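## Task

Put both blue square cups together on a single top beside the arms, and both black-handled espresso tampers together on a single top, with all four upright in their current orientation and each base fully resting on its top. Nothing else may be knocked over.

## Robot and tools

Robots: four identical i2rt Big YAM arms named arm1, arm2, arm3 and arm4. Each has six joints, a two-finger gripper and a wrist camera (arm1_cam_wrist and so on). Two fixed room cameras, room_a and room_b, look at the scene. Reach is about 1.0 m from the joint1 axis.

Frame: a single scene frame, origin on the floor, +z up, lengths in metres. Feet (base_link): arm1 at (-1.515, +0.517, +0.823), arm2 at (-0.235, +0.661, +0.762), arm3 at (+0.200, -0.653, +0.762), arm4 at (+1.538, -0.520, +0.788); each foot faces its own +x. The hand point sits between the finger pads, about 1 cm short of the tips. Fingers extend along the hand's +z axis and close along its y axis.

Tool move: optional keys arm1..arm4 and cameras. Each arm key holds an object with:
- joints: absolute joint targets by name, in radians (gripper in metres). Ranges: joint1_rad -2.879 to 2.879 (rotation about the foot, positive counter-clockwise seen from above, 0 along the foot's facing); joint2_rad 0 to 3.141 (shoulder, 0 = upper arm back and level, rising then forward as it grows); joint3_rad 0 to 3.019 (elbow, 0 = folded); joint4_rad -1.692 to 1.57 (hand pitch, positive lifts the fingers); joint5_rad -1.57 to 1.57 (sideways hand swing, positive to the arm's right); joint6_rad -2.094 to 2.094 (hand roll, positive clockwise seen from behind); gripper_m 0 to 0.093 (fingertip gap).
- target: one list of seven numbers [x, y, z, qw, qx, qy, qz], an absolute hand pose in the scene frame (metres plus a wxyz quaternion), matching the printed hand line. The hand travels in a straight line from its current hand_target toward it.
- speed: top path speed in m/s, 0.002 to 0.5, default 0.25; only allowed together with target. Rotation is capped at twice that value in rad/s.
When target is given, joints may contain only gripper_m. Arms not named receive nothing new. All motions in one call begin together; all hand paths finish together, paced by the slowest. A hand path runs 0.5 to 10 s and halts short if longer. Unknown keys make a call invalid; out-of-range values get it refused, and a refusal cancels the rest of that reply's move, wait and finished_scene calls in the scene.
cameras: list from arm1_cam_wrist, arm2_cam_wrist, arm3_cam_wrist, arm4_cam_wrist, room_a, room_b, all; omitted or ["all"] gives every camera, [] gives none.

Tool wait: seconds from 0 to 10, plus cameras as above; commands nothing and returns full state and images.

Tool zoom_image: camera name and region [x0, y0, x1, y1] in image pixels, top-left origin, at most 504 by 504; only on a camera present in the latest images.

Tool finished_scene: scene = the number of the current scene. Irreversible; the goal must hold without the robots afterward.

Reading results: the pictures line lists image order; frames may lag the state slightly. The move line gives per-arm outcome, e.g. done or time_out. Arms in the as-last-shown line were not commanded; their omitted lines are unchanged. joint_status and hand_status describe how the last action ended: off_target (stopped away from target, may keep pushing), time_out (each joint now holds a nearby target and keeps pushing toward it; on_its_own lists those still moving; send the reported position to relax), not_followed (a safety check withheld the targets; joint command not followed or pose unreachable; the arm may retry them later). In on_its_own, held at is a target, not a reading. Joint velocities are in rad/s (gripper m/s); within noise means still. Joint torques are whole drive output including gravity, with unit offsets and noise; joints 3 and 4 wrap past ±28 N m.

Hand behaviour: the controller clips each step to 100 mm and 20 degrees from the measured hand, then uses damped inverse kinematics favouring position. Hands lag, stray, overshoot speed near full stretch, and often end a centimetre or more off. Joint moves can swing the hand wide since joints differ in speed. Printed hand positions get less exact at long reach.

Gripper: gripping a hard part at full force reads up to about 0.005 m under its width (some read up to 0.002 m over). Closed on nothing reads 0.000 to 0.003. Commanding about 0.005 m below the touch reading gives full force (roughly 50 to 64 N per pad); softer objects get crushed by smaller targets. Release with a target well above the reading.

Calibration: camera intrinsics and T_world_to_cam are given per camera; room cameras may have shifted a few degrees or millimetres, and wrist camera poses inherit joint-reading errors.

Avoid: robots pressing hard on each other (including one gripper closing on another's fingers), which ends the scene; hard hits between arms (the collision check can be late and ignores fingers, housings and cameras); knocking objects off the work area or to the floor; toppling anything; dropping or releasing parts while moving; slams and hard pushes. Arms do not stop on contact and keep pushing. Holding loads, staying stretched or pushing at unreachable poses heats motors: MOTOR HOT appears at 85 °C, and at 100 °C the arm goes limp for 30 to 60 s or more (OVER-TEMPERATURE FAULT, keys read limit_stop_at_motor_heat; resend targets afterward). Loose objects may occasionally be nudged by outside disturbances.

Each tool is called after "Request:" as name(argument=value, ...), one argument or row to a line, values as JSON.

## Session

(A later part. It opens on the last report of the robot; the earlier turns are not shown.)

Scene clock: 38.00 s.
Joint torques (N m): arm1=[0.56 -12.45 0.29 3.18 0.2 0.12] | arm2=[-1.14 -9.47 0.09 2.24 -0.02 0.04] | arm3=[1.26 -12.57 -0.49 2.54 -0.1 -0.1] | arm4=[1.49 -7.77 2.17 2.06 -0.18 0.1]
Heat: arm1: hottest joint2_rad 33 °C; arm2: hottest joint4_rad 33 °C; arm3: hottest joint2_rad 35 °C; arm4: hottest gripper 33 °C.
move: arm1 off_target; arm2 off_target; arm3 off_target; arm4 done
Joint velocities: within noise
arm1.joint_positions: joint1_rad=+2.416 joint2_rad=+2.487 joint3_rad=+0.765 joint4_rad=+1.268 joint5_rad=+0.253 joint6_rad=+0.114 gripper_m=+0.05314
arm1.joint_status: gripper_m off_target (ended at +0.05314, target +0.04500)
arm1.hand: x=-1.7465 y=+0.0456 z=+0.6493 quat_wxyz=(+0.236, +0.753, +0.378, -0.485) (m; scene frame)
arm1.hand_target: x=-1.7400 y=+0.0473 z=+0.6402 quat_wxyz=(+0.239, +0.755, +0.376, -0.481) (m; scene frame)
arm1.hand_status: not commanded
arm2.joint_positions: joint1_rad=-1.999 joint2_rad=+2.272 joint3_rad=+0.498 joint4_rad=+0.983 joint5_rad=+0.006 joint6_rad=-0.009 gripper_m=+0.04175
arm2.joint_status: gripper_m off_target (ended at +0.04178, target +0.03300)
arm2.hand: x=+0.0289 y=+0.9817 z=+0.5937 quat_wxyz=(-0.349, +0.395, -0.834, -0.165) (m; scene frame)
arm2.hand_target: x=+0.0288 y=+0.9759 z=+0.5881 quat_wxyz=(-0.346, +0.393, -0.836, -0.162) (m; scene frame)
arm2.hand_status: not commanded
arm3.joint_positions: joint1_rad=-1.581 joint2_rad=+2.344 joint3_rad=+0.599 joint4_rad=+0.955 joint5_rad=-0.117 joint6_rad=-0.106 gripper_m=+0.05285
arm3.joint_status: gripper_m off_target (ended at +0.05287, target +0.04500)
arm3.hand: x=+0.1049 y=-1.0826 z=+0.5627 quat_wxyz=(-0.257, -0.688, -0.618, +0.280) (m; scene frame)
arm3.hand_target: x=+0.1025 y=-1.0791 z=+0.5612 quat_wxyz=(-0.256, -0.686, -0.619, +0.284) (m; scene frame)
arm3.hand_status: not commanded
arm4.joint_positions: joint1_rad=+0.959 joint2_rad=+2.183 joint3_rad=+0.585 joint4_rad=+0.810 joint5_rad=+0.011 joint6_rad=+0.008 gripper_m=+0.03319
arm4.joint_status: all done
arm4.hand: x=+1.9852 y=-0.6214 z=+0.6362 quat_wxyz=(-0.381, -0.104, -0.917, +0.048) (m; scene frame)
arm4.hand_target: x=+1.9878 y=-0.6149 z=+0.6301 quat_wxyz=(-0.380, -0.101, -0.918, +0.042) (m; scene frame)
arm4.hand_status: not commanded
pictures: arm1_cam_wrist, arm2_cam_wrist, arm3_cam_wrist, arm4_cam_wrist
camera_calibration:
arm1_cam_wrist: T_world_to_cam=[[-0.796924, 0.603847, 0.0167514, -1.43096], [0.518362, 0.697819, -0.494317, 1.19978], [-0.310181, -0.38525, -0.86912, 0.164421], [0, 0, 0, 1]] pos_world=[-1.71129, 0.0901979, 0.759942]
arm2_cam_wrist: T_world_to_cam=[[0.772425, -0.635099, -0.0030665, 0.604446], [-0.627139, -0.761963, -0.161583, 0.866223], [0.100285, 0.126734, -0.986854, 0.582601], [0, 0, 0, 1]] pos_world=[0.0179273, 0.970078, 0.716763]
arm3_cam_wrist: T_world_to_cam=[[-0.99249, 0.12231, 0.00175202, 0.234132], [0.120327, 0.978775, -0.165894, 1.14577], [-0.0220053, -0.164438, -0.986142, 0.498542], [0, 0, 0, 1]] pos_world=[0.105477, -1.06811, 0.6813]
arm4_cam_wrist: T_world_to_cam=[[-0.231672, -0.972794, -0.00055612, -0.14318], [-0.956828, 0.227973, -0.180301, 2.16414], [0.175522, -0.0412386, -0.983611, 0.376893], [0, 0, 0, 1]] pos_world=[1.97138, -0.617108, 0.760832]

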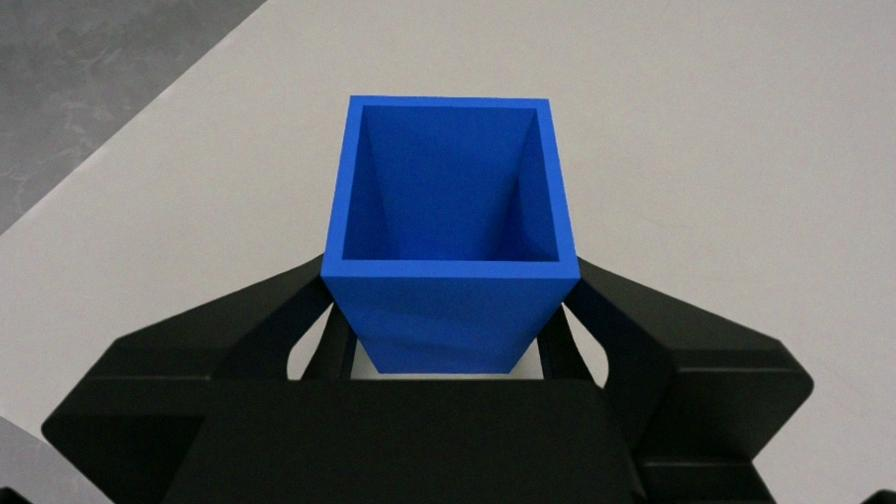

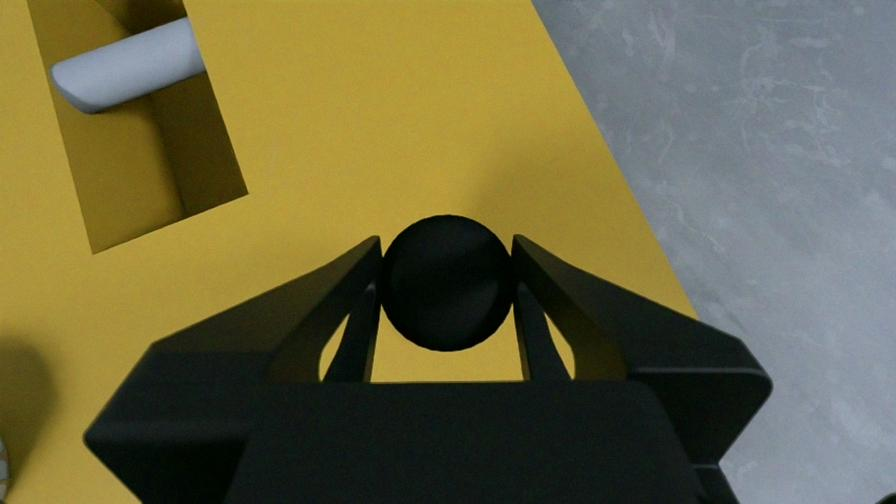

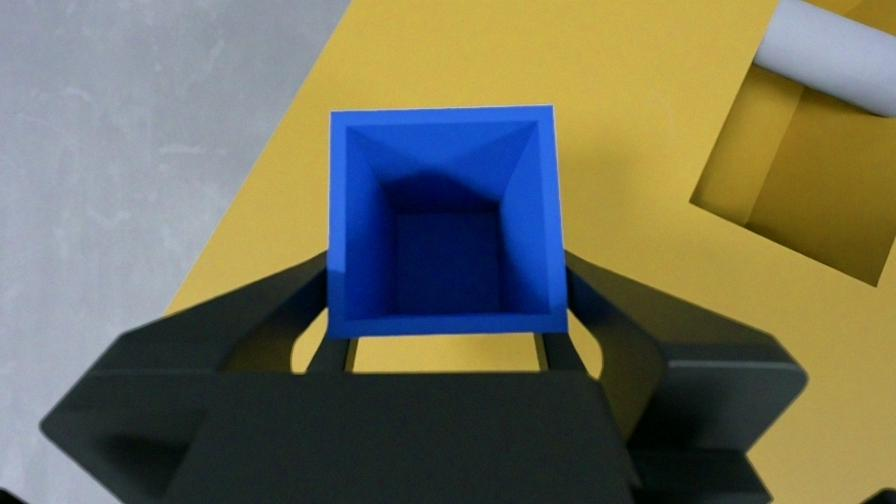

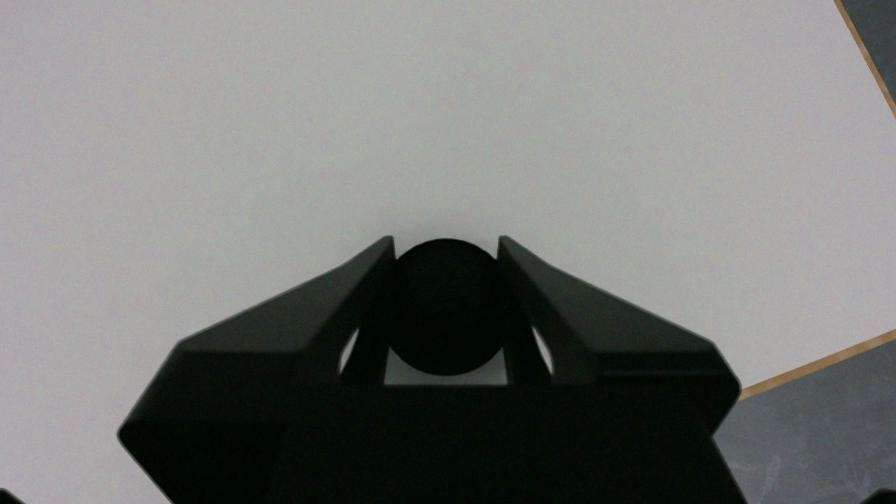

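Request:
move(
  arm4={"joints":{"gripper_m":0.06}},
  cameras=[],
)

Request:
move(
  arm4={"target":[1.979,-0.614,0.622,0.3804,0.1006,0.9184,-0.0417],"speed":0.1},
  cameras=[],
)

Request:
move(
  arm4={"joints":{"gripper_m":0.033}},
  cameras=["arm4_cam_wrist"],
)

Scene clock: 39.53 s.
Joint torques (N m): arm1=[1.2 -12.81 0.34 3.07 0.22 0.07] | arm2=[-0.62 -9.64 0.03 2.29 -0.04 0.08] | arm3=[1.2 -12.57 -0.49 2.52 -0.11 -0.1] | arm4=[1.55 -7.71 2.19 2.1 -0.09 0.1]
Heat: arm1: hottest joint2_rad 33 °C; arm2: hottest joint4_rad 33 °C; arm3: hottest joint2_rad 35 °C; arm4: hottest gripper 33 °C.
move: arm4 done
Joint velocities: within noise
arm1, arm2, arm3: as last shown
arm4.joint_positions: joint1_rad=+0.959 joint2_rad=+2.183 joint3_rad=+0.585 joint4_rad=+0.810 joint5_rad=+0.009 joint6_rad=+0.008 gripper_m=+0.05977
arm4.joint_status: all done
arm4.hand: x=+1.9853 y=-0.6210 z=+0.6362 quat_wxyz=(-0.381, -0.104, -0.917, +0.047) (m; scene frame)
arm4.hand_target: x=+1.9877 y=-0.6149 z=+0.6301 quat_wxyz=(-0.380, -0.101, -0.918, +0.042) (m; scene frame)
arm4.hand_status: not commanded
pictures: none
No camera images: "cameras" was empty.

Scene clock: 40.53 s.
Joint torques (N m): arm1=[0.21 -12.45 0.38 3.18 0.17 0.11] | arm2=[-0.67 -9.7 0.23 2.4 -0.02 0.06] | arm3=[1.26 -12.63 -0.49 2.54 -0.11 -0.1] | arm4=[1.38 -7.77 0.87 2.5 -0.1 0.08]
Heat: arm1: hottest joint2_rad 33 °C; arm2: hottest joint4_rad 33 °C; arm3: hottest joint2_rad 35 °C; arm4: hottest gripper 33 °C.
move: arm4 done
Joint velocities: within noise
arm1, arm2, arm3: as last shown
arm4.joint_positions: joint1_rad=+0.959 joint2_rad=+2.213 joint3_rad=+0.585 joint4_rad=+0.845 joint5_rad=+0.007 joint6_rad=+0.008 gripper_m=+0.05987
arm4.joint_status: not commanded
arm4.hand: x=+1.9829 y=-0.6203 z=+0.6294 quat_wxyz=(-0.384, -0.103, -0.916, +0.046) (m; scene frame)
arm4.hand_target: x=+1.9788 y=-0.6141 z=+0.6221 quat_wxyz=(-0.380, -0.101, -0.918, +0.042) (m; scene frame)
arm4.hand_status: done (0.010 m and 0.8 deg from the pose sent, 0.017 m and 0.7 deg at the start)
pictures: none
No camera images: "cameras" was empty.

Scene clock: 41.10 s.
Joint torques (N m): arm1=[0.97 -12.69 0.28 3.37 0.16 0.12] | arm2=[-0.38 -9.47 0.12 2.44 -0.04 0.06] | arm3=[1.2 -12.57 -0.49 2.52 -0.1 -0.1] | arm4=[1.32 -7.77 0.88 2.43 -0.18 0.08]
Heat: arm1: hottest joint2_rad 33 °C; arm2: hottest joint4_rad 33 °C; arm3: hottest joint2_rad 35 °C; arm4: hottest gripper 33 °C.
move: arm4 off_target
Joint velocities: within noise
arm1, arm2, arm3: as last shown
arm4.joint_positions: joint1_rad=+0.959 joint2_rad=+2.213 joint3_rad=+0.585 joint4_rad=+0.848 joint5_rad=+0.009 joint6_rad=+0.008 gripper_m=+0.04098
arm4.joint_status: gripper_m off_target (ended at +0.04101, target +0.03300)
arm4.hand: x=+1.9834 y=-0.6208 z=+0.6300 quat_wxyz=(-0.385, -0.104, -0.916, +0.047) (m; scene frame)
arm4.hand_target: x=+1.9788 y=-0.6141 z=+0.6222 quat_wxyz=(-0.380, -0.101, -0.919, +0.042) (m; scene frame)
arm4.hand_status: not commanded
pictures: arm4_cam_wrist
camera_calibration:
arm4_cam_wrist: T_world_to_cam=[[-0.230568, -0.973054, -0.00183325, -0.144524], [-0.955445, 0.226752, -0.188968, 2.16319], [0.184292, -0.0418184, -0.981982, 0.352279], [0, 0, 0, 1]] pos_world=[1.96857, -0.616405, 0.754441]

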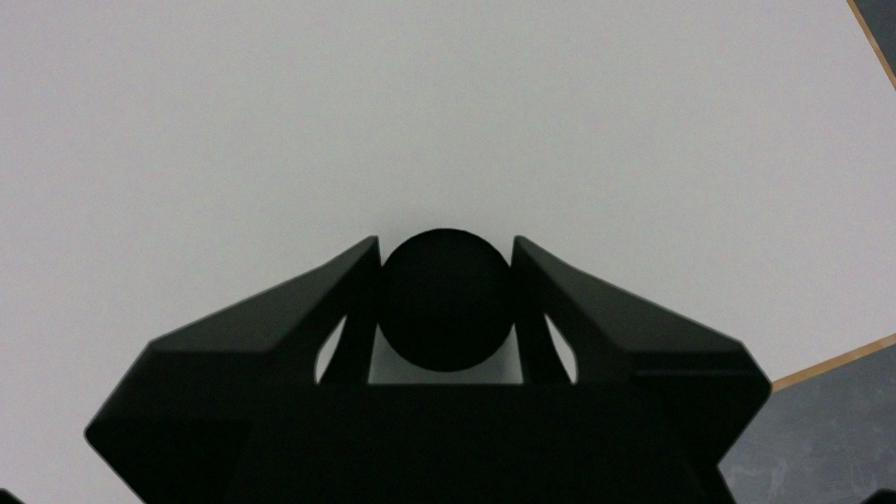

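Request:
move(
  arm3={"joints":{"gripper_m":0.093}},
  arm4={"target":[1.91,-0.6,0.9,0.3804,0.1006,0.9184,-0.0417],"speed":0.2},
  cameras=["arm4_cam_wrist"],
)

Request:
move(
  arm3={"target":[0.1025,-1.06,0.85,0.2561,0.6857,0.6183,-0.2838]},
  arm4={"joints":{"joint1_rad":-1.87}},
  cameras=["arm4_cam_wrist","arm3_cam_wrist","room_a"],
)

Request:
move(
  arm3={"joints":{"joint1_rad":0.35,"joint5_rad":0,"joint6_rad":0}},
  cameras=["arm4_cam_wrist","arm3_cam_wrist","room_b"],
)

Scene clock: 46.67 s.
Joint torques (N m): arm1=[1.44 -13.04 0.42 3.29 0.18 0.12] | arm2=[-0.62 -9.52 0.17 2.25 -0.01 0.03] | arm3=[1.26 -12.63 -0.49 2.52 -0.11 -0.1] | arm4=[0.67 -2.9 13.78 1.36 -0.09 0.01]
Heat: arm1: hottest joint2_rad 33 °C; arm2: hottest joint4_rad 33 °C; arm3: hottest joint2_rad 36 °C; arm4: hottest gripper 33 °C.
move: arm3 done; arm4 off_target
Joint velocities: within noise
arm1, arm2: as last shown
arm3.joint_positions: joint1_rad=-1.581 joint2_rad=+2.345 joint3_rad=+0.599 joint4_rad=+0.955 joint5_rad=-0.117 joint6_rad=-0.106 gripper_m=+0.09289
arm3.joint_status: all done
arm3.hand: x=+0.1049 y=-1.0825 z=+0.5625 quat_wxyz=(-0.257, -0.688, -0.618, +0.280) (m; scene frame)
arm3.hand_target: x=+0.1025 y=-1.0791 z=+0.5611 quat_wxyz=(-0.256, -0.686, -0.619, +0.284) (m; scene frame)
arm3.hand_status: not commanded
arm4.joint_positions: joint1_rad=+0.959 joint2_rad=+1.044 joint3_rad=+0.400 joint4_rad=-0.216 joint5_rad=+0.002 joint6_rad=+0.008 gripper_m=+0.03313
arm4.joint_status: not commanded
arm4.on_its_own: gripper_m moved -0.00784 to your old target +0.03300
arm4.hand: x=+1.8849 y=-0.5964 z=+0.8669 quat_wxyz=(-0.349, -0.104, -0.931, +0.040) (m; scene frame)
arm4.hand_target: x=+1.9081 y=-0.5996 z=+0.9005 quat_wxyz=(-0.381, -0.100, -0.918, +0.042) (m; scene frame)
arm4.hand_status: off_target (0.042 m and 3.9 deg from the pose sent, 0.281 m and 1.0 deg at the start)
pictures: arm4_cam_wrist
camera_calibration:
arm4_cam_wrist: T_world_to_cam=[[-0.226754, -0.973929, -0.00668557, -0.146493], [-0.967912, 0.226105, -0.109651, 2.06258], [0.108304, -0.0183927, -0.993948, 0.771642], [0, 0, 0, 1]] pos_world=[1.87961, -0.594842, 0.992156]

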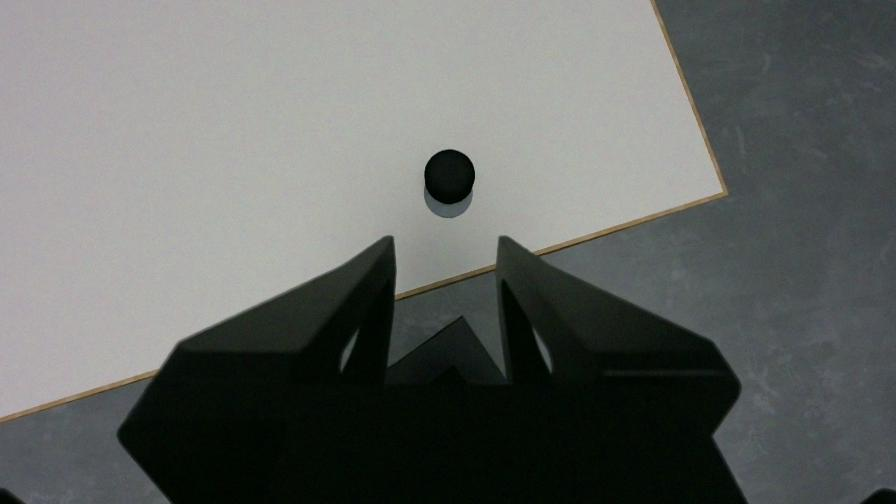

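Scene clock: 49.07 s.
Joint torques (N m): arm1=[1.32 -12.16 0.54 3.25 0.16 0.13] | arm2=[-0.67 -9.76 0.16 2.22 -0.04 0.03] | arm3=[1.2 -7.18 11.52 0.98 -0.16 -0.12] | arm4=[-0.79 -3.25 12.46 1.35 -0.03 0.02]
Heat: arm1: hottest joint2_rad 33 °C; arm2: hottest joint4_rad 33 °C; arm3: hottest joint2_rad 36 °C; arm4: hottest gripper 33 °C.
move: arm3 off_target; arm4 done
Joint velocities: within noise
arm1, arm2: as last shown
arm3.joint_positions: joint1_rad=-1.599 joint2_rad=+1.213 joint3_rad=+0.464 joint4_rad=-0.084 joint5_rad=-0.129 joint6_rad=-0.118 gripper_m=+0.09289
arm3.joint_status: not commanded
arm3.hand: x=+0.1113 y=-1.0409 z=+0.8269 quat_wxyz=(-0.247, -0.695, -0.622, +0.264) (m; scene frame)
arm3.hand_target: x=+0.1029 y=-1.0588 z=+0.8504 quat_wxyz=(-0.256, -0.686, -0.619, +0.284) (m; scene frame)
arm3.hand_status: off_target (0.031 m and 2.7 deg from the pose sent, 0.288 m and 0.5 deg at the start)
arm4.joint_positions: joint1_rad=-1.855 joint2_rad=+1.044 joint3_rad=+0.418 joint4_rad=-0.216 joint5_rad=+0.001 joint6_rad=+0.009 gripper_m=+0.03313
arm4.joint_status: all done
arm4.hand: x=+1.1761 y=-0.5588 z=+0.8715 quat_wxyz=(-0.024, -0.934, -0.046, +0.353) (m; scene frame)
arm4.hand_target: x=+1.1593 y=-0.5551 z=+0.8963 quat_wxyz=(-0.023, -0.925, -0.039, +0.377) (m; scene frame)
arm4.hand_status: not commanded
pictures: arm3_cam_wrist, arm4_cam_wrist, room_a
camera_calibration:
arm3_cam_wrist: T_world_to_cam=[[-0.992264, 0.12404, -0.00504794, 0.242335], [0.123693, 0.984397, -0.125149, 1.11969], [-0.0105542, -0.124805, -0.992125, 0.811045], [0, 0, 0, 1]] pos_world=[0.110522, -1.03106, 0.946009]
arm4_cam_wrist: T_world_to_cam=[[-0.0986396, 0.994894, -0.0213391, 0.691648], [0.988586, 0.0955152, -0.116509, -0.999492], [-0.113876, -0.032588, -0.99296, 1.10624], [0, 0, 0, 1]] pos_world=[1.18228, -0.5566, 0.996764]

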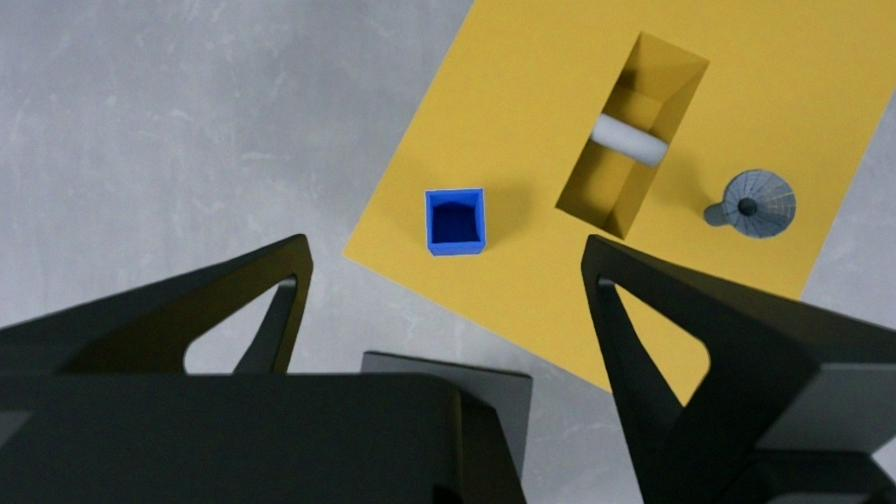

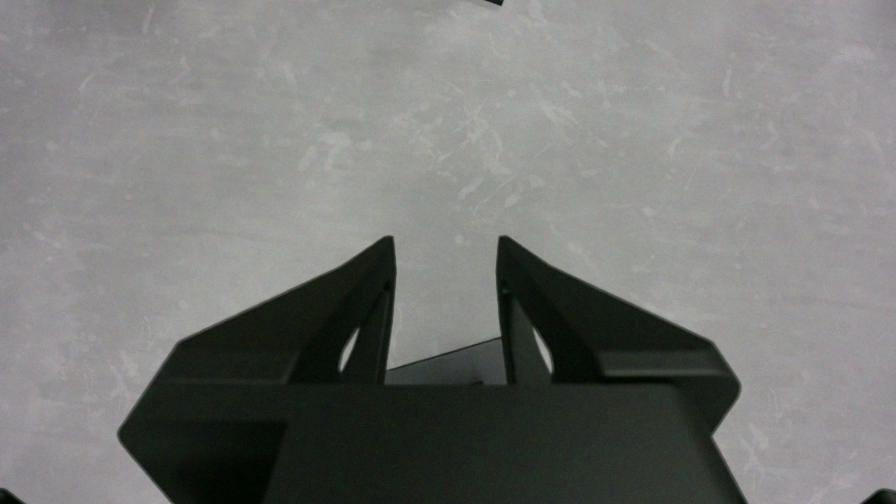

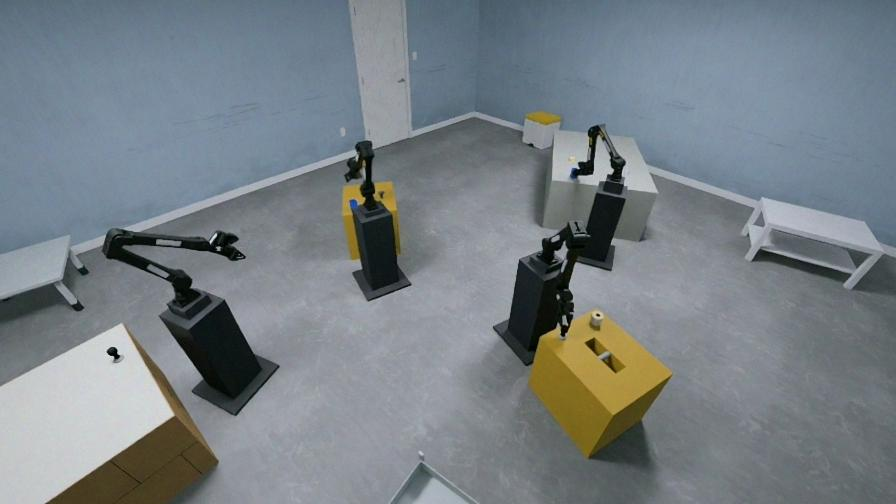

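Scene clock: 51.13 s.
Joint torques (N m): arm1=[1.14 -11.99 0.72 3.25 0.2 0.08] | arm2=[-0.44 -9.52 0.16 2.32 -0.04 0.06] | arm3=[2.37 -7.18 10.43 1.02 0.07 0.1] | arm4=[-0.79 -3.08 12.48 1.36 -0.06 0.02]
Heat: arm1: hottest joint2_rad 33 °C; arm2: hottest joint4_rad 33 °C; arm3: hottest joint2_rad 36 °C; arm4: hottest gripper 33 °C.
move: arm3 done
Joint velocities: within noise
arm1, arm2, arm4: as last shown
arm3.joint_positions: joint1_rad=+0.343 joint2_rad=+1.213 joint3_rad=+0.479 joint4_rad=-0.084 joint5_rad=-0.001 joint6_rad=-0.011 gripper_m=+0.09290
arm3.joint_status: all done
arm3.hand: x=+0.6024 y=-0.6163 z=+0.8351 quat_wxyz=(-0.367, +0.047, -0.929, -0.019) (m; scene frame)
arm3.hand_target: x=+0.6149 y=-0.6127 z=+0.8522 quat_wxyz=(-0.381, +0.045, -0.923, -0.022) (m; scene frame)
arm3.hand_status: not commanded
pictures: arm3_cam_wrist, arm4_cam_wrist, room_b
camera_calibration:
arm3_cam_wrist: T_world_to_cam=[[0.0821023, -0.996581, 0.00924331, -0.672746], [-0.986961, -0.0825912, -0.138152, 0.664341], [0.138443, 0.00221982, -0.990368, 0.864435], [0, 0, 0, 1]] pos_world=[0.591238, -0.617496, 0.954108]
arm4_cam_wrist: T_world_to_cam=[[-0.0986396, 0.994894, -0.0213391, 0.691648], [0.988586, 0.0955152, -0.116509, -0.999492], [-0.113876, -0.032588, -0.99296, 1.10624], [0, 0, 0, 1]] pos_world=[1.18228, -0.5566, 0.996764]

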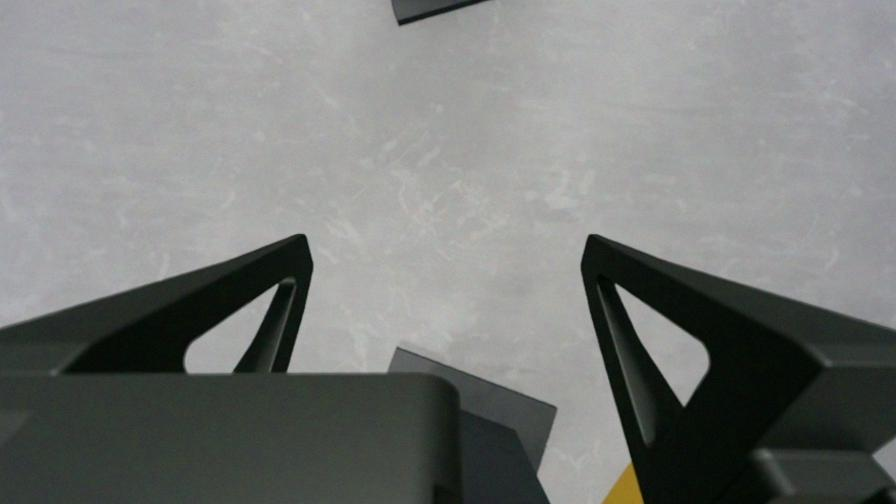

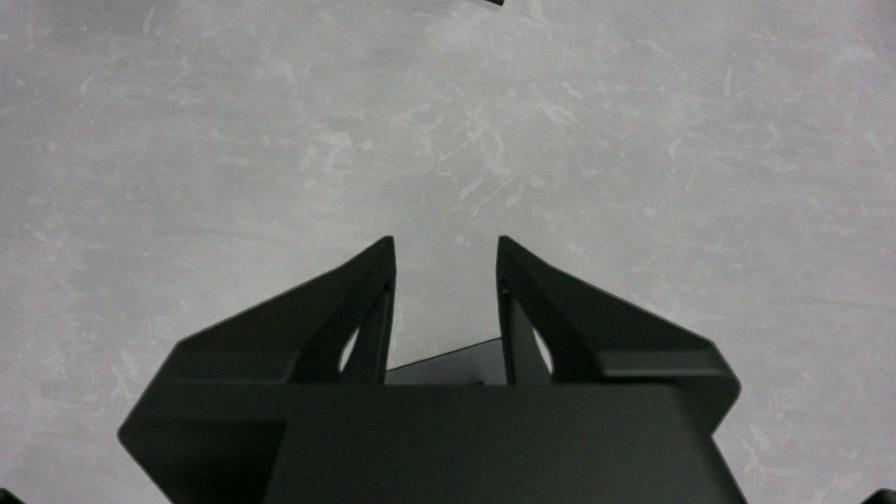

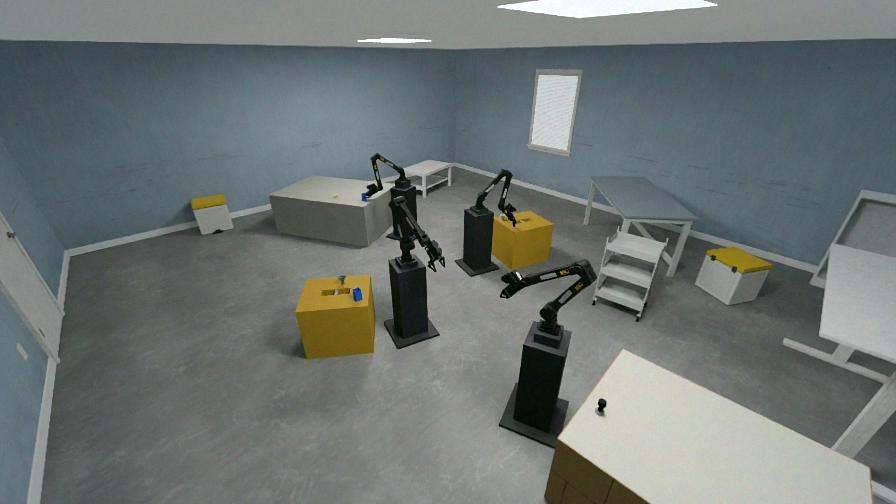

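Request:
move(
  arm4={"joints":{"joint1_rad":0.959,"gripper_m":0.09}},
  arm2={"joints":{"gripper_m":0.06}},
  cameras=[],
)

Request:
move(
  arm4={"target":[1.985,-0.613,0.74,0.3804,0.1006,0.9184,-0.0417]},
  arm2={"target":[0.0255,0.972,0.583,0.3464,-0.3927,0.8363,0.1626],"speed":0.1},
  cameras=["arm2_cam_wrist"],
)

Request:
move(
  arm4={"target":[1.977,-0.613,0.618,0.3804,0.1006,0.9184,-0.0417],"speed":0.12},
  cameras=["arm4_cam_wrist"],
)

Scene clock: 58.83 s.
Joint torques (N m): arm1=[0.97 -11.87 0.27 3.3 0.21 0.12] | arm2=[-0.15 -9.41 0.21 2.33 -0.02 0.05] | arm3=[2.37 -7.18 10.41 1.02 0.07 0.1] | arm4=[1.67 -3.19 12.48 1.4 -0.02 0.02]
Heat: arm1: hottest joint2_rad 34 °C; arm2: hottest joint4_rad 33 °C; arm3: hottest joint2_rad 35 °C; arm4: hottest gripper 33 °C.
move: arm2 done; arm4 done
Joint velocities: within noise
arm1, arm3: as last shown
arm2.joint_positions: joint1_rad=-1.999 joint2_rad=+2.272 joint3_rad=+0.498 joint4_rad=+0.983 joint5_rad=+0.006 joint6_rad=-0.009 gripper_m=+0.05992
arm2.joint_status: all done
arm2.hand: x=+0.0289 y=+0.9817 z=+0.5937 quat_wxyz=(-0.349, +0.395, -0.834, -0.165) (m; scene frame)
arm2.hand_target: x=+0.0288 y=+0.9759 z=+0.5881 quat_wxyz=(-0.346, +0.393, -0.836, -0.162) (m; scene frame)
arm2.hand_status: not commanded
arm3.hand_target: x=+0.6149 y=-0.6127 z=+0.8522 quat_wxyz=(-0.381, +0.044, -0.923, -0.022) (m; scene frame)
arm4.joint_positions: joint1_rad=+0.944 joint2_rad=+1.044 joint3_rad=+0.418 joint4_rad=-0.216 joint5_rad=+0.000 joint6_rad=+0.008 gripper_m=+0.08987
arm4.joint_status: all done
arm4.hand: x=+1.8909 y=-0.6028 z=+0.8756 quat_wxyz=(-0.357, -0.110, -0.927, +0.042) (m; scene frame)
arm4.hand_target: x=+1.9078 y=-0.6009 z=+0.9005 quat_wxyz=(-0.381, -0.102, -0.918, +0.042) (m; scene frame)
arm4.hand_status: not commanded
pictures: none
No camera images: "cameras" was empty.

Scene clock: 60.63 s.
Joint torques (N m): arm1=[1.44 -12.57 0.68 3.14 0.22 0.08] | arm2=[-0.91 -9.29 -0.34 2.35 0 0.1] | arm3=[2.37 -7.24 10.43 1.02 0.07 0.1] | arm4=[1.67 -5.83 6.94 2.51 0.07 0.11]
Heat: arm1: hottest joint2_rad 34 °C; arm2: hottest joint4_rad 33 °C; arm3: hottest joint2_rad 35 °C; arm4: hottest gripper 33 °C.
move: arm2 off_target; arm4 off_target
Joint velocities: within noise
arm1.joint_positions: joint1_rad=+2.416 joint2_rad=+2.487 joint3_rad=+0.765 joint4_rad=+1.268 joint5_rad=+0.253 joint6_rad=+0.114 gripper_m=+0.05314
arm1.joint_status: not commanded
arm1.hand: x=-1.7465 y=+0.0456 z=+0.6493 quat_wxyz=(+0.236, +0.753, +0.378, -0.485) (m; scene frame)
arm1.hand_target: x=-1.7400 y=+0.0473 z=+0.6402 quat_wxyz=(+0.239, +0.755, +0.376, -0.481) (m; scene frame)
arm1.hand_status: not commanded
arm2.joint_positions: joint1_rad=-1.999 joint2_rad=+2.296 joint3_rad=+0.498 joint4_rad=+1.013 joint5_rad=+0.006 joint6_rad=-0.009 gripper_m=+0.05992
arm2.joint_status: not commanded
arm2.hand: x=+0.0276 y=+0.9801 z=+0.5894 quat_wxyz=(-0.351, +0.395, -0.833, -0.166) (m; scene frame)
arm2.hand_target: x=+0.0253 y=+0.9720 z=+0.5832 quat_wxyz=(-0.346, +0.393, -0.836, -0.162) (m; scene frame)
arm2.hand_status: off_target (0.011 m and 0.8 deg from the pose sent, 0.015 m and 0.5 deg at the start)
arm3: as last shown
arm4.joint_positions: joint1_rad=+0.961 joint2_rad=+1.755 joint3_rad=+0.485 joint4_rad=+0.449 joint5_rad=+0.006 joint6_rad=+0.009 gripper_m=+0.08987
arm4.joint_status: not commanded
arm4.hand: x=+1.9662 y=-0.6151 z=+0.7367 quat_wxyz=(-0.367, -0.104, -0.924, +0.043) (m; scene frame)
arm4.hand_target: x=+1.9844 y=-0.6127 z=+0.7406 quat_wxyz=(-0.380, -0.101, -0.918, +0.042) (m; scene frame)
arm4.hand_status: off_target (0.019 m and 1.7 deg from the pose sent, 0.165 m and 3.1 deg at the start)
pictures: arm2_cam_wrist
camera_calibration:
arm2_cam_wrist: T_world_to_cam=[[0.772401, -0.635128, -0.00308992, 0.604611], [-0.626583, -0.761195, -0.16726, 0.86601], [0.10388, 0.131128, -0.985908, 0.573728], [0, 0, 0, 1]] pos_world=[0.0160256, 0.967976, 0.71236]

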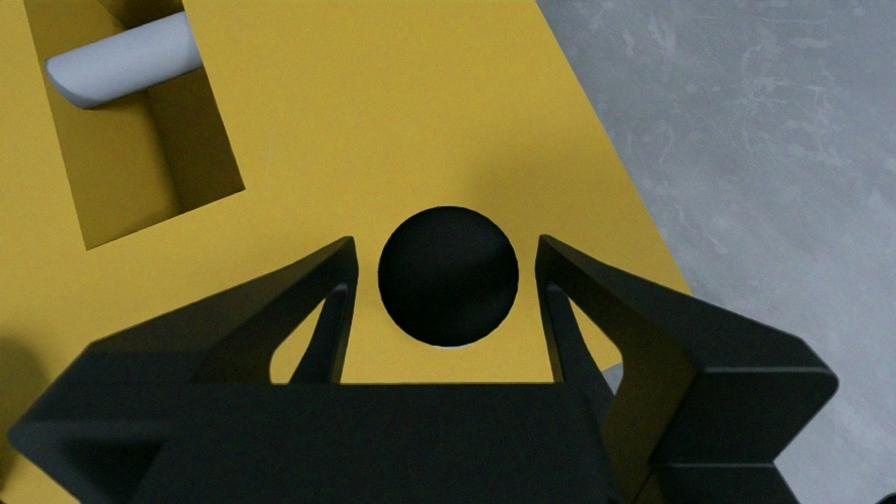

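Scene clock: 62.47 s.
Joint torques (N m): arm1=[1.26 -12.22 0.59 3.33 0.21 0.07] | arm2=[-1.14 -9.52 -0.49 2.41 -0.02 0.06] | arm3=[2.43 -7.24 10.41 1.03 0.07 0.09] | arm4=[1.26 -7.77 1.72 2.5 -0.02 0.08]
Heat: arm1: hottest joint2_rad 34 °C; arm2: hottest joint4_rad 33 °C; arm3: hottest joint2_rad 35 °C; arm4: hottest gripper 33 °C.
move: arm4 done
Joint velocities: within noise
arm1, arm2, arm3: as last shown
arm2.hand_target: x=+0.0253 y=+0.9721 z=+0.5833 quat_wxyz=(-0.346, +0.393, -0.836, -0.163) (m; scene frame)
arm3.hand_target: x=+0.6149 y=-0.6127 z=+0.8522 quat_wxyz=(-0.381, +0.045, -0.923, -0.022) (m; scene frame)
arm4.joint_positions: joint1_rad=+0.961 joint2_rad=+2.232 joint3_rad=+0.569 joint4_rad=+0.862 joint5_rad=+0.006 joint6_rad=+0.009 gripper_m=+0.08987
arm4.joint_status: not commanded
arm4.hand: x=+1.9721 y=-0.6171 z=+0.6218 quat_wxyz=(-0.376, -0.103, -0.920, +0.044) (m; scene frame)
arm4.hand_target: x=+1.9769 y=-0.6129 z=+0.6181 quat_wxyz=(-0.380, -0.101, -0.918, +0.042) (m; scene frame)
arm4.hand_status: done (0.007 m and 0.7 deg from the pose sent, 0.119 m and 1.8 deg at the start)
pictures: arm4_cam_wrist
camera_calibration:
arm4_cam_wrist: T_world_to_cam=[[-0.22765, -0.973732, -0.00471122, -0.147853], [-0.959677, 0.225178, -0.168268, 2.14449], [0.164909, -0.033785, -0.98573, 0.392062], [0, 0, 0, 1]] pos_world=[1.95971, -0.613616, 0.74662]

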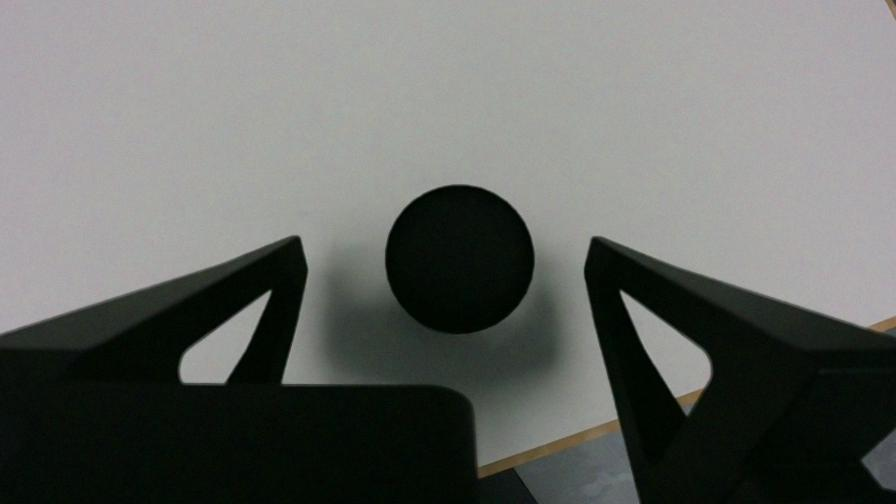

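Request:
move(
  arm4={"target":[1.9805,-0.614,0.622,0.3804,0.1006,0.9184,-0.0417],"speed":0.1},
  arm2={"target":[0.0235,0.968,0.5795,0.3464,-0.3927,0.8363,0.1626],"speed":0.1},
  cameras=["arm2_cam_wrist","arm4_cam_wrist"],
)

Scene clock: 64.57 s.
Joint torques (N m): arm1=[0.91 -12.86 0.54 3.03 0.22 0.06] | arm2=[-1.08 -9.29 -0.58 2.28 -0.11 0] | arm3=[2.37 -7.24 10.43 1.02 0.07 0.1] | arm4=[1.38 -9 2.04 1.58 -0.02 0.08]
Heat: arm1: hottest joint2_rad 34 °C; arm2: hottest joint4_rad 33 °C; arm3: hottest joint2_rad 35 °C; arm4: hottest gripper 33 °C.
move: arm2 done; arm4 done
Joint velocities: within noise
arm1, arm3: as last shown
arm2.joint_positions: joint1_rad=-1.999 joint2_rad=+2.316 joint3_rad=+0.492 joint4_rad=+1.036 joint5_rad=+0.004 joint6_rad=-0.009 gripper_m=+0.05992
arm2.joint_status: not commanded
arm2.hand: x=+0.0242 y=+0.9764 z=+0.5855 quat_wxyz=(-0.350, +0.395, -0.833, -0.166) (m; scene frame)
arm2.hand_target: x=+0.0233 y=+0.9682 z=+0.5797 quat_wxyz=(-0.346, +0.393, -0.836, -0.163) (m; scene frame)
arm2.hand_status: done (0.010 m and 0.7 deg from the pose sent, 0.016 m and 0.8 deg at the start)
arm4.joint_positions: joint1_rad=+0.961 joint2_rad=+2.232 joint3_rad=+0.569 joint4_rad=+0.862 joint5_rad=+0.006 joint6_rad=+0.009 gripper_m=+0.08987
arm4.joint_status: not commanded
arm4.hand: x=+1.9721 y=-0.6171 z=+0.6219 quat_wxyz=(-0.376, -0.103, -0.920, +0.044) (m; scene frame)
arm4.hand_target: x=+1.9803 y=-0.6139 z=+0.6221 quat_wxyz=(-0.380, -0.101, -0.918, +0.042) (m; scene frame)
arm4.hand_status: done (0.009 m and 0.7 deg from the pose sent, 0.009 m and 0.7 deg at the start)
pictures: arm2_cam_wrist, arm4_cam_wrist
camera_calibration:
arm2_cam_wrist: T_world_to_cam=[[0.772927, -0.634483, -0.0038928, 0.604647], [-0.626213, -0.761835, -0.165726, 0.860199], [0.102185, 0.130532, -0.986164, 0.571457], [0, 0, 0, 1]] pos_world=[0.0129261, 0.964375, 0.708462]
arm4_cam_wrist: T_world_to_cam=[[-0.227675, -0.973726, -0.00468649, -0.147818], [-0.959621, 0.225189, -0.168575, 2.14461], [0.165201, -0.0338831, -0.985678, 0.391391], [0, 0, 0, 1]] pos_world=[1.9597, -0.613616, 0.74662]

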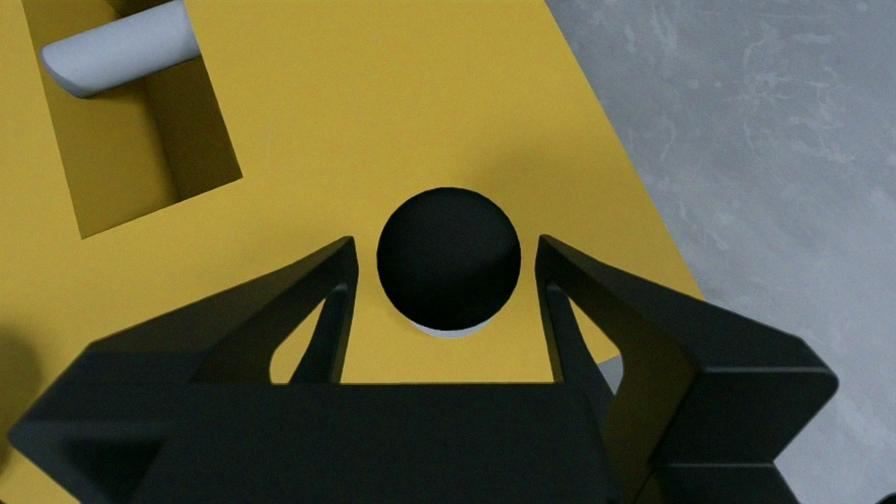

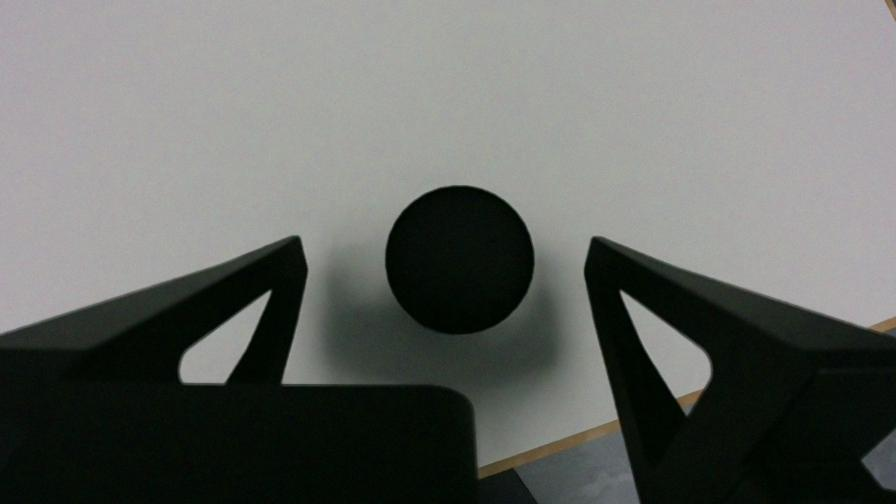

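Request:
move(
  arm4={"target":[1.985,-0.6145,0.623,0.3804,0.1006,0.9184,-0.0417],"speed":0.1},
  arm2={"joints":{"gripper_m":0.032}},
  cameras=["arm2_cam_wrist","arm4_cam_wrist"],
)

Scene clock: 65.90 s.
Joint torques (N m): arm1=[1.2 -11.69 0.38 3.4 0.21 0.12] | arm2=[-0.91 -9.17 -0.5 2.15 -0.07 0.01] | arm3=[2.37 -7.18 10.41 1.02 0.07 0.1] | arm4=[1.38 -9.35 1.96 1.46 0 0.09]
Heat: arm1: hottest joint2_rad 34 °C; arm2: hottest joint4_rad 33 °C; arm3: hottest joint2_rad 35 °C; arm4: hottest gripper 33 °C.
move: arm2 off_target; arm4 done
Joint velocities: within noise
arm1, arm3: as last shown
arm2.joint_positions: joint1_rad=-2.001 joint2_rad=+2.316 joint3_rad=+0.492 joint4_rad=+1.037 joint5_rad=+0.004 joint6_rad=-0.009 gripper_m=+0.04414
arm2.joint_status: gripper_m off_target (ended at +0.04417, target +0.03200)
arm2.hand: x=+0.0246 y=+0.9759 z=+0.5855 quat_wxyz=(-0.350, +0.395, -0.833, -0.166) (m; scene frame)
arm2.hand_target: x=+0.0234 y=+0.9681 z=+0.5797 quat_wxyz=(-0.346, +0.393, -0.836, -0.163) (m; scene frame)
arm2.hand_status: not commanded
arm4.joint_positions: joint1_rad=+0.961 joint2_rad=+2.232 joint3_rad=+0.582 joint4_rad=+0.850 joint5_rad=+0.006 joint6_rad=+0.009 gripper_m=+0.08987
arm4.joint_status: not commanded
arm4.hand: x=+1.9771 y=-0.6182 z=+0.6216 quat_wxyz=(-0.376, -0.103, -0.920, +0.044) (m; scene frame)
arm4.hand_target: x=+1.9849 y=-0.6144 z=+0.6231 quat_wxyz=(-0.380, -0.101, -0.918, +0.042) (m; scene frame)
arm4.hand_status: done (0.009 m and 0.6 deg from the pose sent, 0.013 m and 0.7 deg at the start)
pictures: arm2_cam_wrist, arm4_cam_wrist
camera_calibration:
arm2_cam_wrist: T_world_to_cam=[[0.772132, -0.635448, -0.0041838, 0.605168], [-0.627208, -0.761029, -0.165666, 0.859265], [0.102088, 0.13054, -0.986173, 0.571482], [0, 0, 0, 1]] pos_world=[0.0133267, 0.963877, 0.708462]
arm4_cam_wrist: T_world_to_cam=[[-0.227695, -0.973721, -0.00467698, -0.147762], [-0.959477, 0.225178, -0.169408, 2.14977], [0.16601, -0.0340861, -0.985535, 0.388544], [0, 0, 0, 1]] pos_world=[1.9645, -0.614716, 0.746421]

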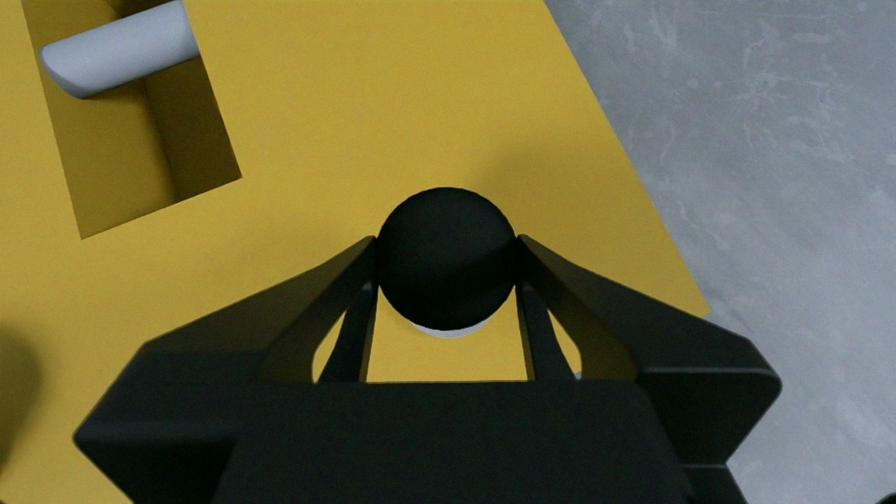

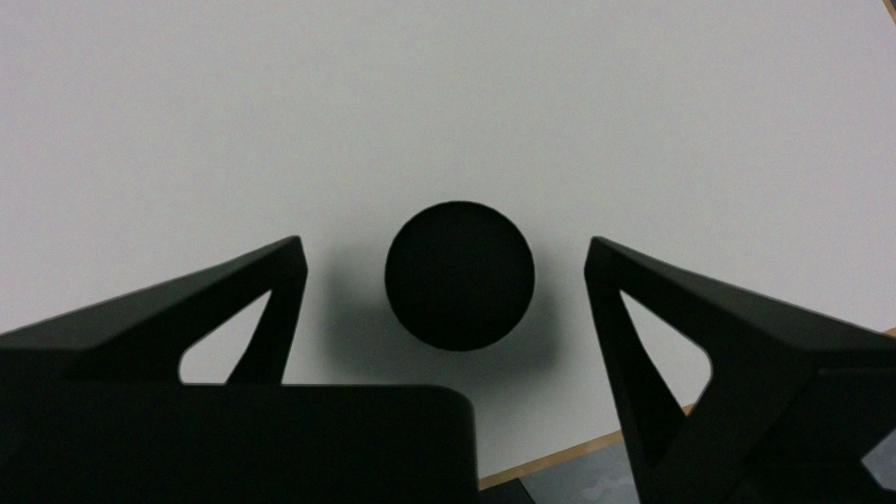

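Arm2 reads .0441 (fuller). Close arm4.

Request:
move(
  arm4={"joints":{"gripper_m":0.032}},
  cameras=[],
)

Request:
move(
  arm4={"target":[1.98,-0.614,0.68,0.3804,0.1006,0.9184,-0.0417],"speed":0.08},
  arm2={"target":[0.0235,0.968,0.65,0.3464,-0.3927,0.8363,0.1626],"speed":0.08},
  cameras=["arm2_cam_wrist","arm4_cam_wrist"],
)

Scene clock: 67.07 s.
Joint torques (N m): arm1=[0.91 -12.04 0.57 3.14 0.17 0.12] | arm2=[-0.67 -8.94 -0.51 2.29 -0.09 0.01] | arm3=[2.37 -7.24 10.41 1.02 0.07 0.1] | arm4=[1.26 -9.35 1.85 1.51 -0.15 0.08]
Heat: arm1: hottest joint2_rad 34 °C; arm2: hottest joint4_rad 33 °C; arm3: hottest joint2_rad 35 °C; arm4: hottest gripper 33 °C.
move: arm4 off_target
Joint velocities: within noise
arm1, arm2, arm3: as last shown
arm2.joint_positions: joint1_rad=-2.001 joint2_rad=+2.316 joint3_rad=+0.492 joint4_rad=+1.037 joint5_rad=+0.004 joint6_rad=-0.009 gripper_m=+0.04415
arm4.joint_positions: joint1_rad=+0.961 joint2_rad=+2.232 joint3_rad=+0.583 joint4_rad=+0.850 joint5_rad=+0.010 joint6_rad=+0.009 gripper_m=+0.04420
arm4.joint_status: gripper_m off_target (ended at +0.04423, target +0.03200)
arm4.hand: x=+1.9773 y=-0.6189 z=+0.6217 quat_wxyz=(-0.376, -0.104, -0.919, +0.046) (m; scene frame)
arm4.hand_target: x=+1.9849 y=-0.6144 z=+0.6231 quat_wxyz=(-0.380, -0.101, -0.918, +0.042) (m; scene frame)
arm4.hand_status: not commanded
pictures: none
No camera images: "cameras" was empty.

Scene clock: 68.73 s.
Joint torques (N m): arm1=[0.91 -12.16 0.28 3.23 0.2 0.08] | arm2=[-1.08 -11.75 1.16 1.66 -0.01 0.04] | arm3=[2.37 -7.18 10.43 1.02 0.07 0.1] | arm4=[1.14 -10.99 1.66 1.95 -0.09 0.07]
Heat: arm1: hottest joint2_rad 34 °C; arm2: hottest joint4_rad 33 °C; arm3: hottest joint2_rad 35 °C; arm4: hottest gripper 33 °C.
move: arm2 off_target; arm4 off_target
Joint velocities: within noise
arm1, arm3: as last shown
arm2.joint_positions: joint1_rad=-2.001 joint2_rad=+2.060 joint3_rad=+0.401 joint4_rad=+0.825 joint5_rad=+0.004 joint6_rad=-0.009 gripper_m=+0.04415
arm2.joint_status: not commanded
arm2.hand: x=+0.0149 y=+0.9635 z=+0.6367 quat_wxyz=(-0.330, +0.398, -0.841, -0.157) (m; scene frame)
arm2.hand_target: x=+0.0234 y=+0.9679 z=+0.6497 quat_wxyz=(-0.346, +0.393, -0.836, -0.163) (m; scene frame)
arm2.hand_status: off_target (0.016 m and 2.1 deg from the pose sent, 0.065 m and 0.7 deg at the start)
arm4.joint_positions: joint1_rad=+0.961 joint2_rad=+2.049 joint3_rad=+0.534 joint4_rad=+0.686 joint5_rad=+0.006 joint6_rad=+0.009 gripper_m=+0.04421
arm4.joint_status: not commanded
arm4.hand: x=+1.9717 y=-0.6168 z=+0.6639 quat_wxyz=(-0.363, -0.104, -0.925, +0.043) (m; scene frame)
arm4.hand_target: x=+1.9798 y=-0.6139 z=+0.6795 quat_wxyz=(-0.380, -0.101, -0.918, +0.042) (m; scene frame)
arm4.hand_status: off_target (0.018 m and 2.2 deg from the pose sent, 0.059 m and 0.8 deg at the start)
pictures: arm2_cam_wrist, arm4_cam_wrist
camera_calibration:
arm2_cam_wrist: T_world_to_cam=[[0.772271, -0.635279, -0.0042216, 0.6048], [-0.631134, -0.766439, -0.119335, 0.827996], [0.0725752, 0.0948231, -0.992845, 0.663676], [0, 0, 0, 1]] pos_world=[0.00734066, 0.955893, 0.760289]
arm4_cam_wrist: T_world_to_cam=[[-0.228191, -0.973608, -0.00396602, -0.146809], [-0.963791, 0.226464, -0.140786, 2.14182], [0.137969, -0.0283038, -0.990032, 0.492948], [0, 0, 0, 1]] pos_world=[1.96275, -0.614027, 0.788991]

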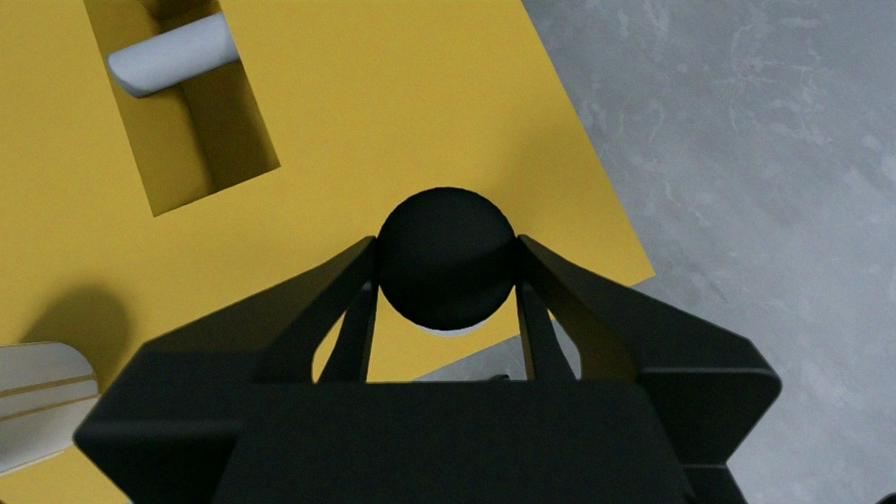

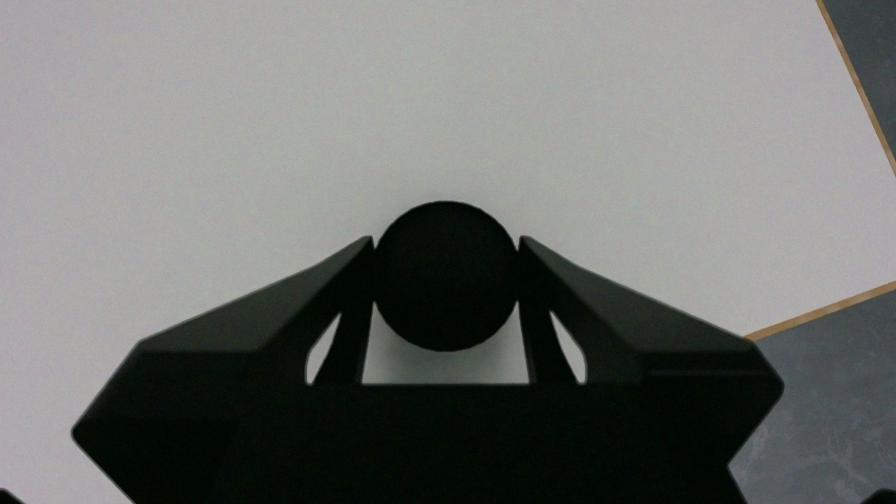

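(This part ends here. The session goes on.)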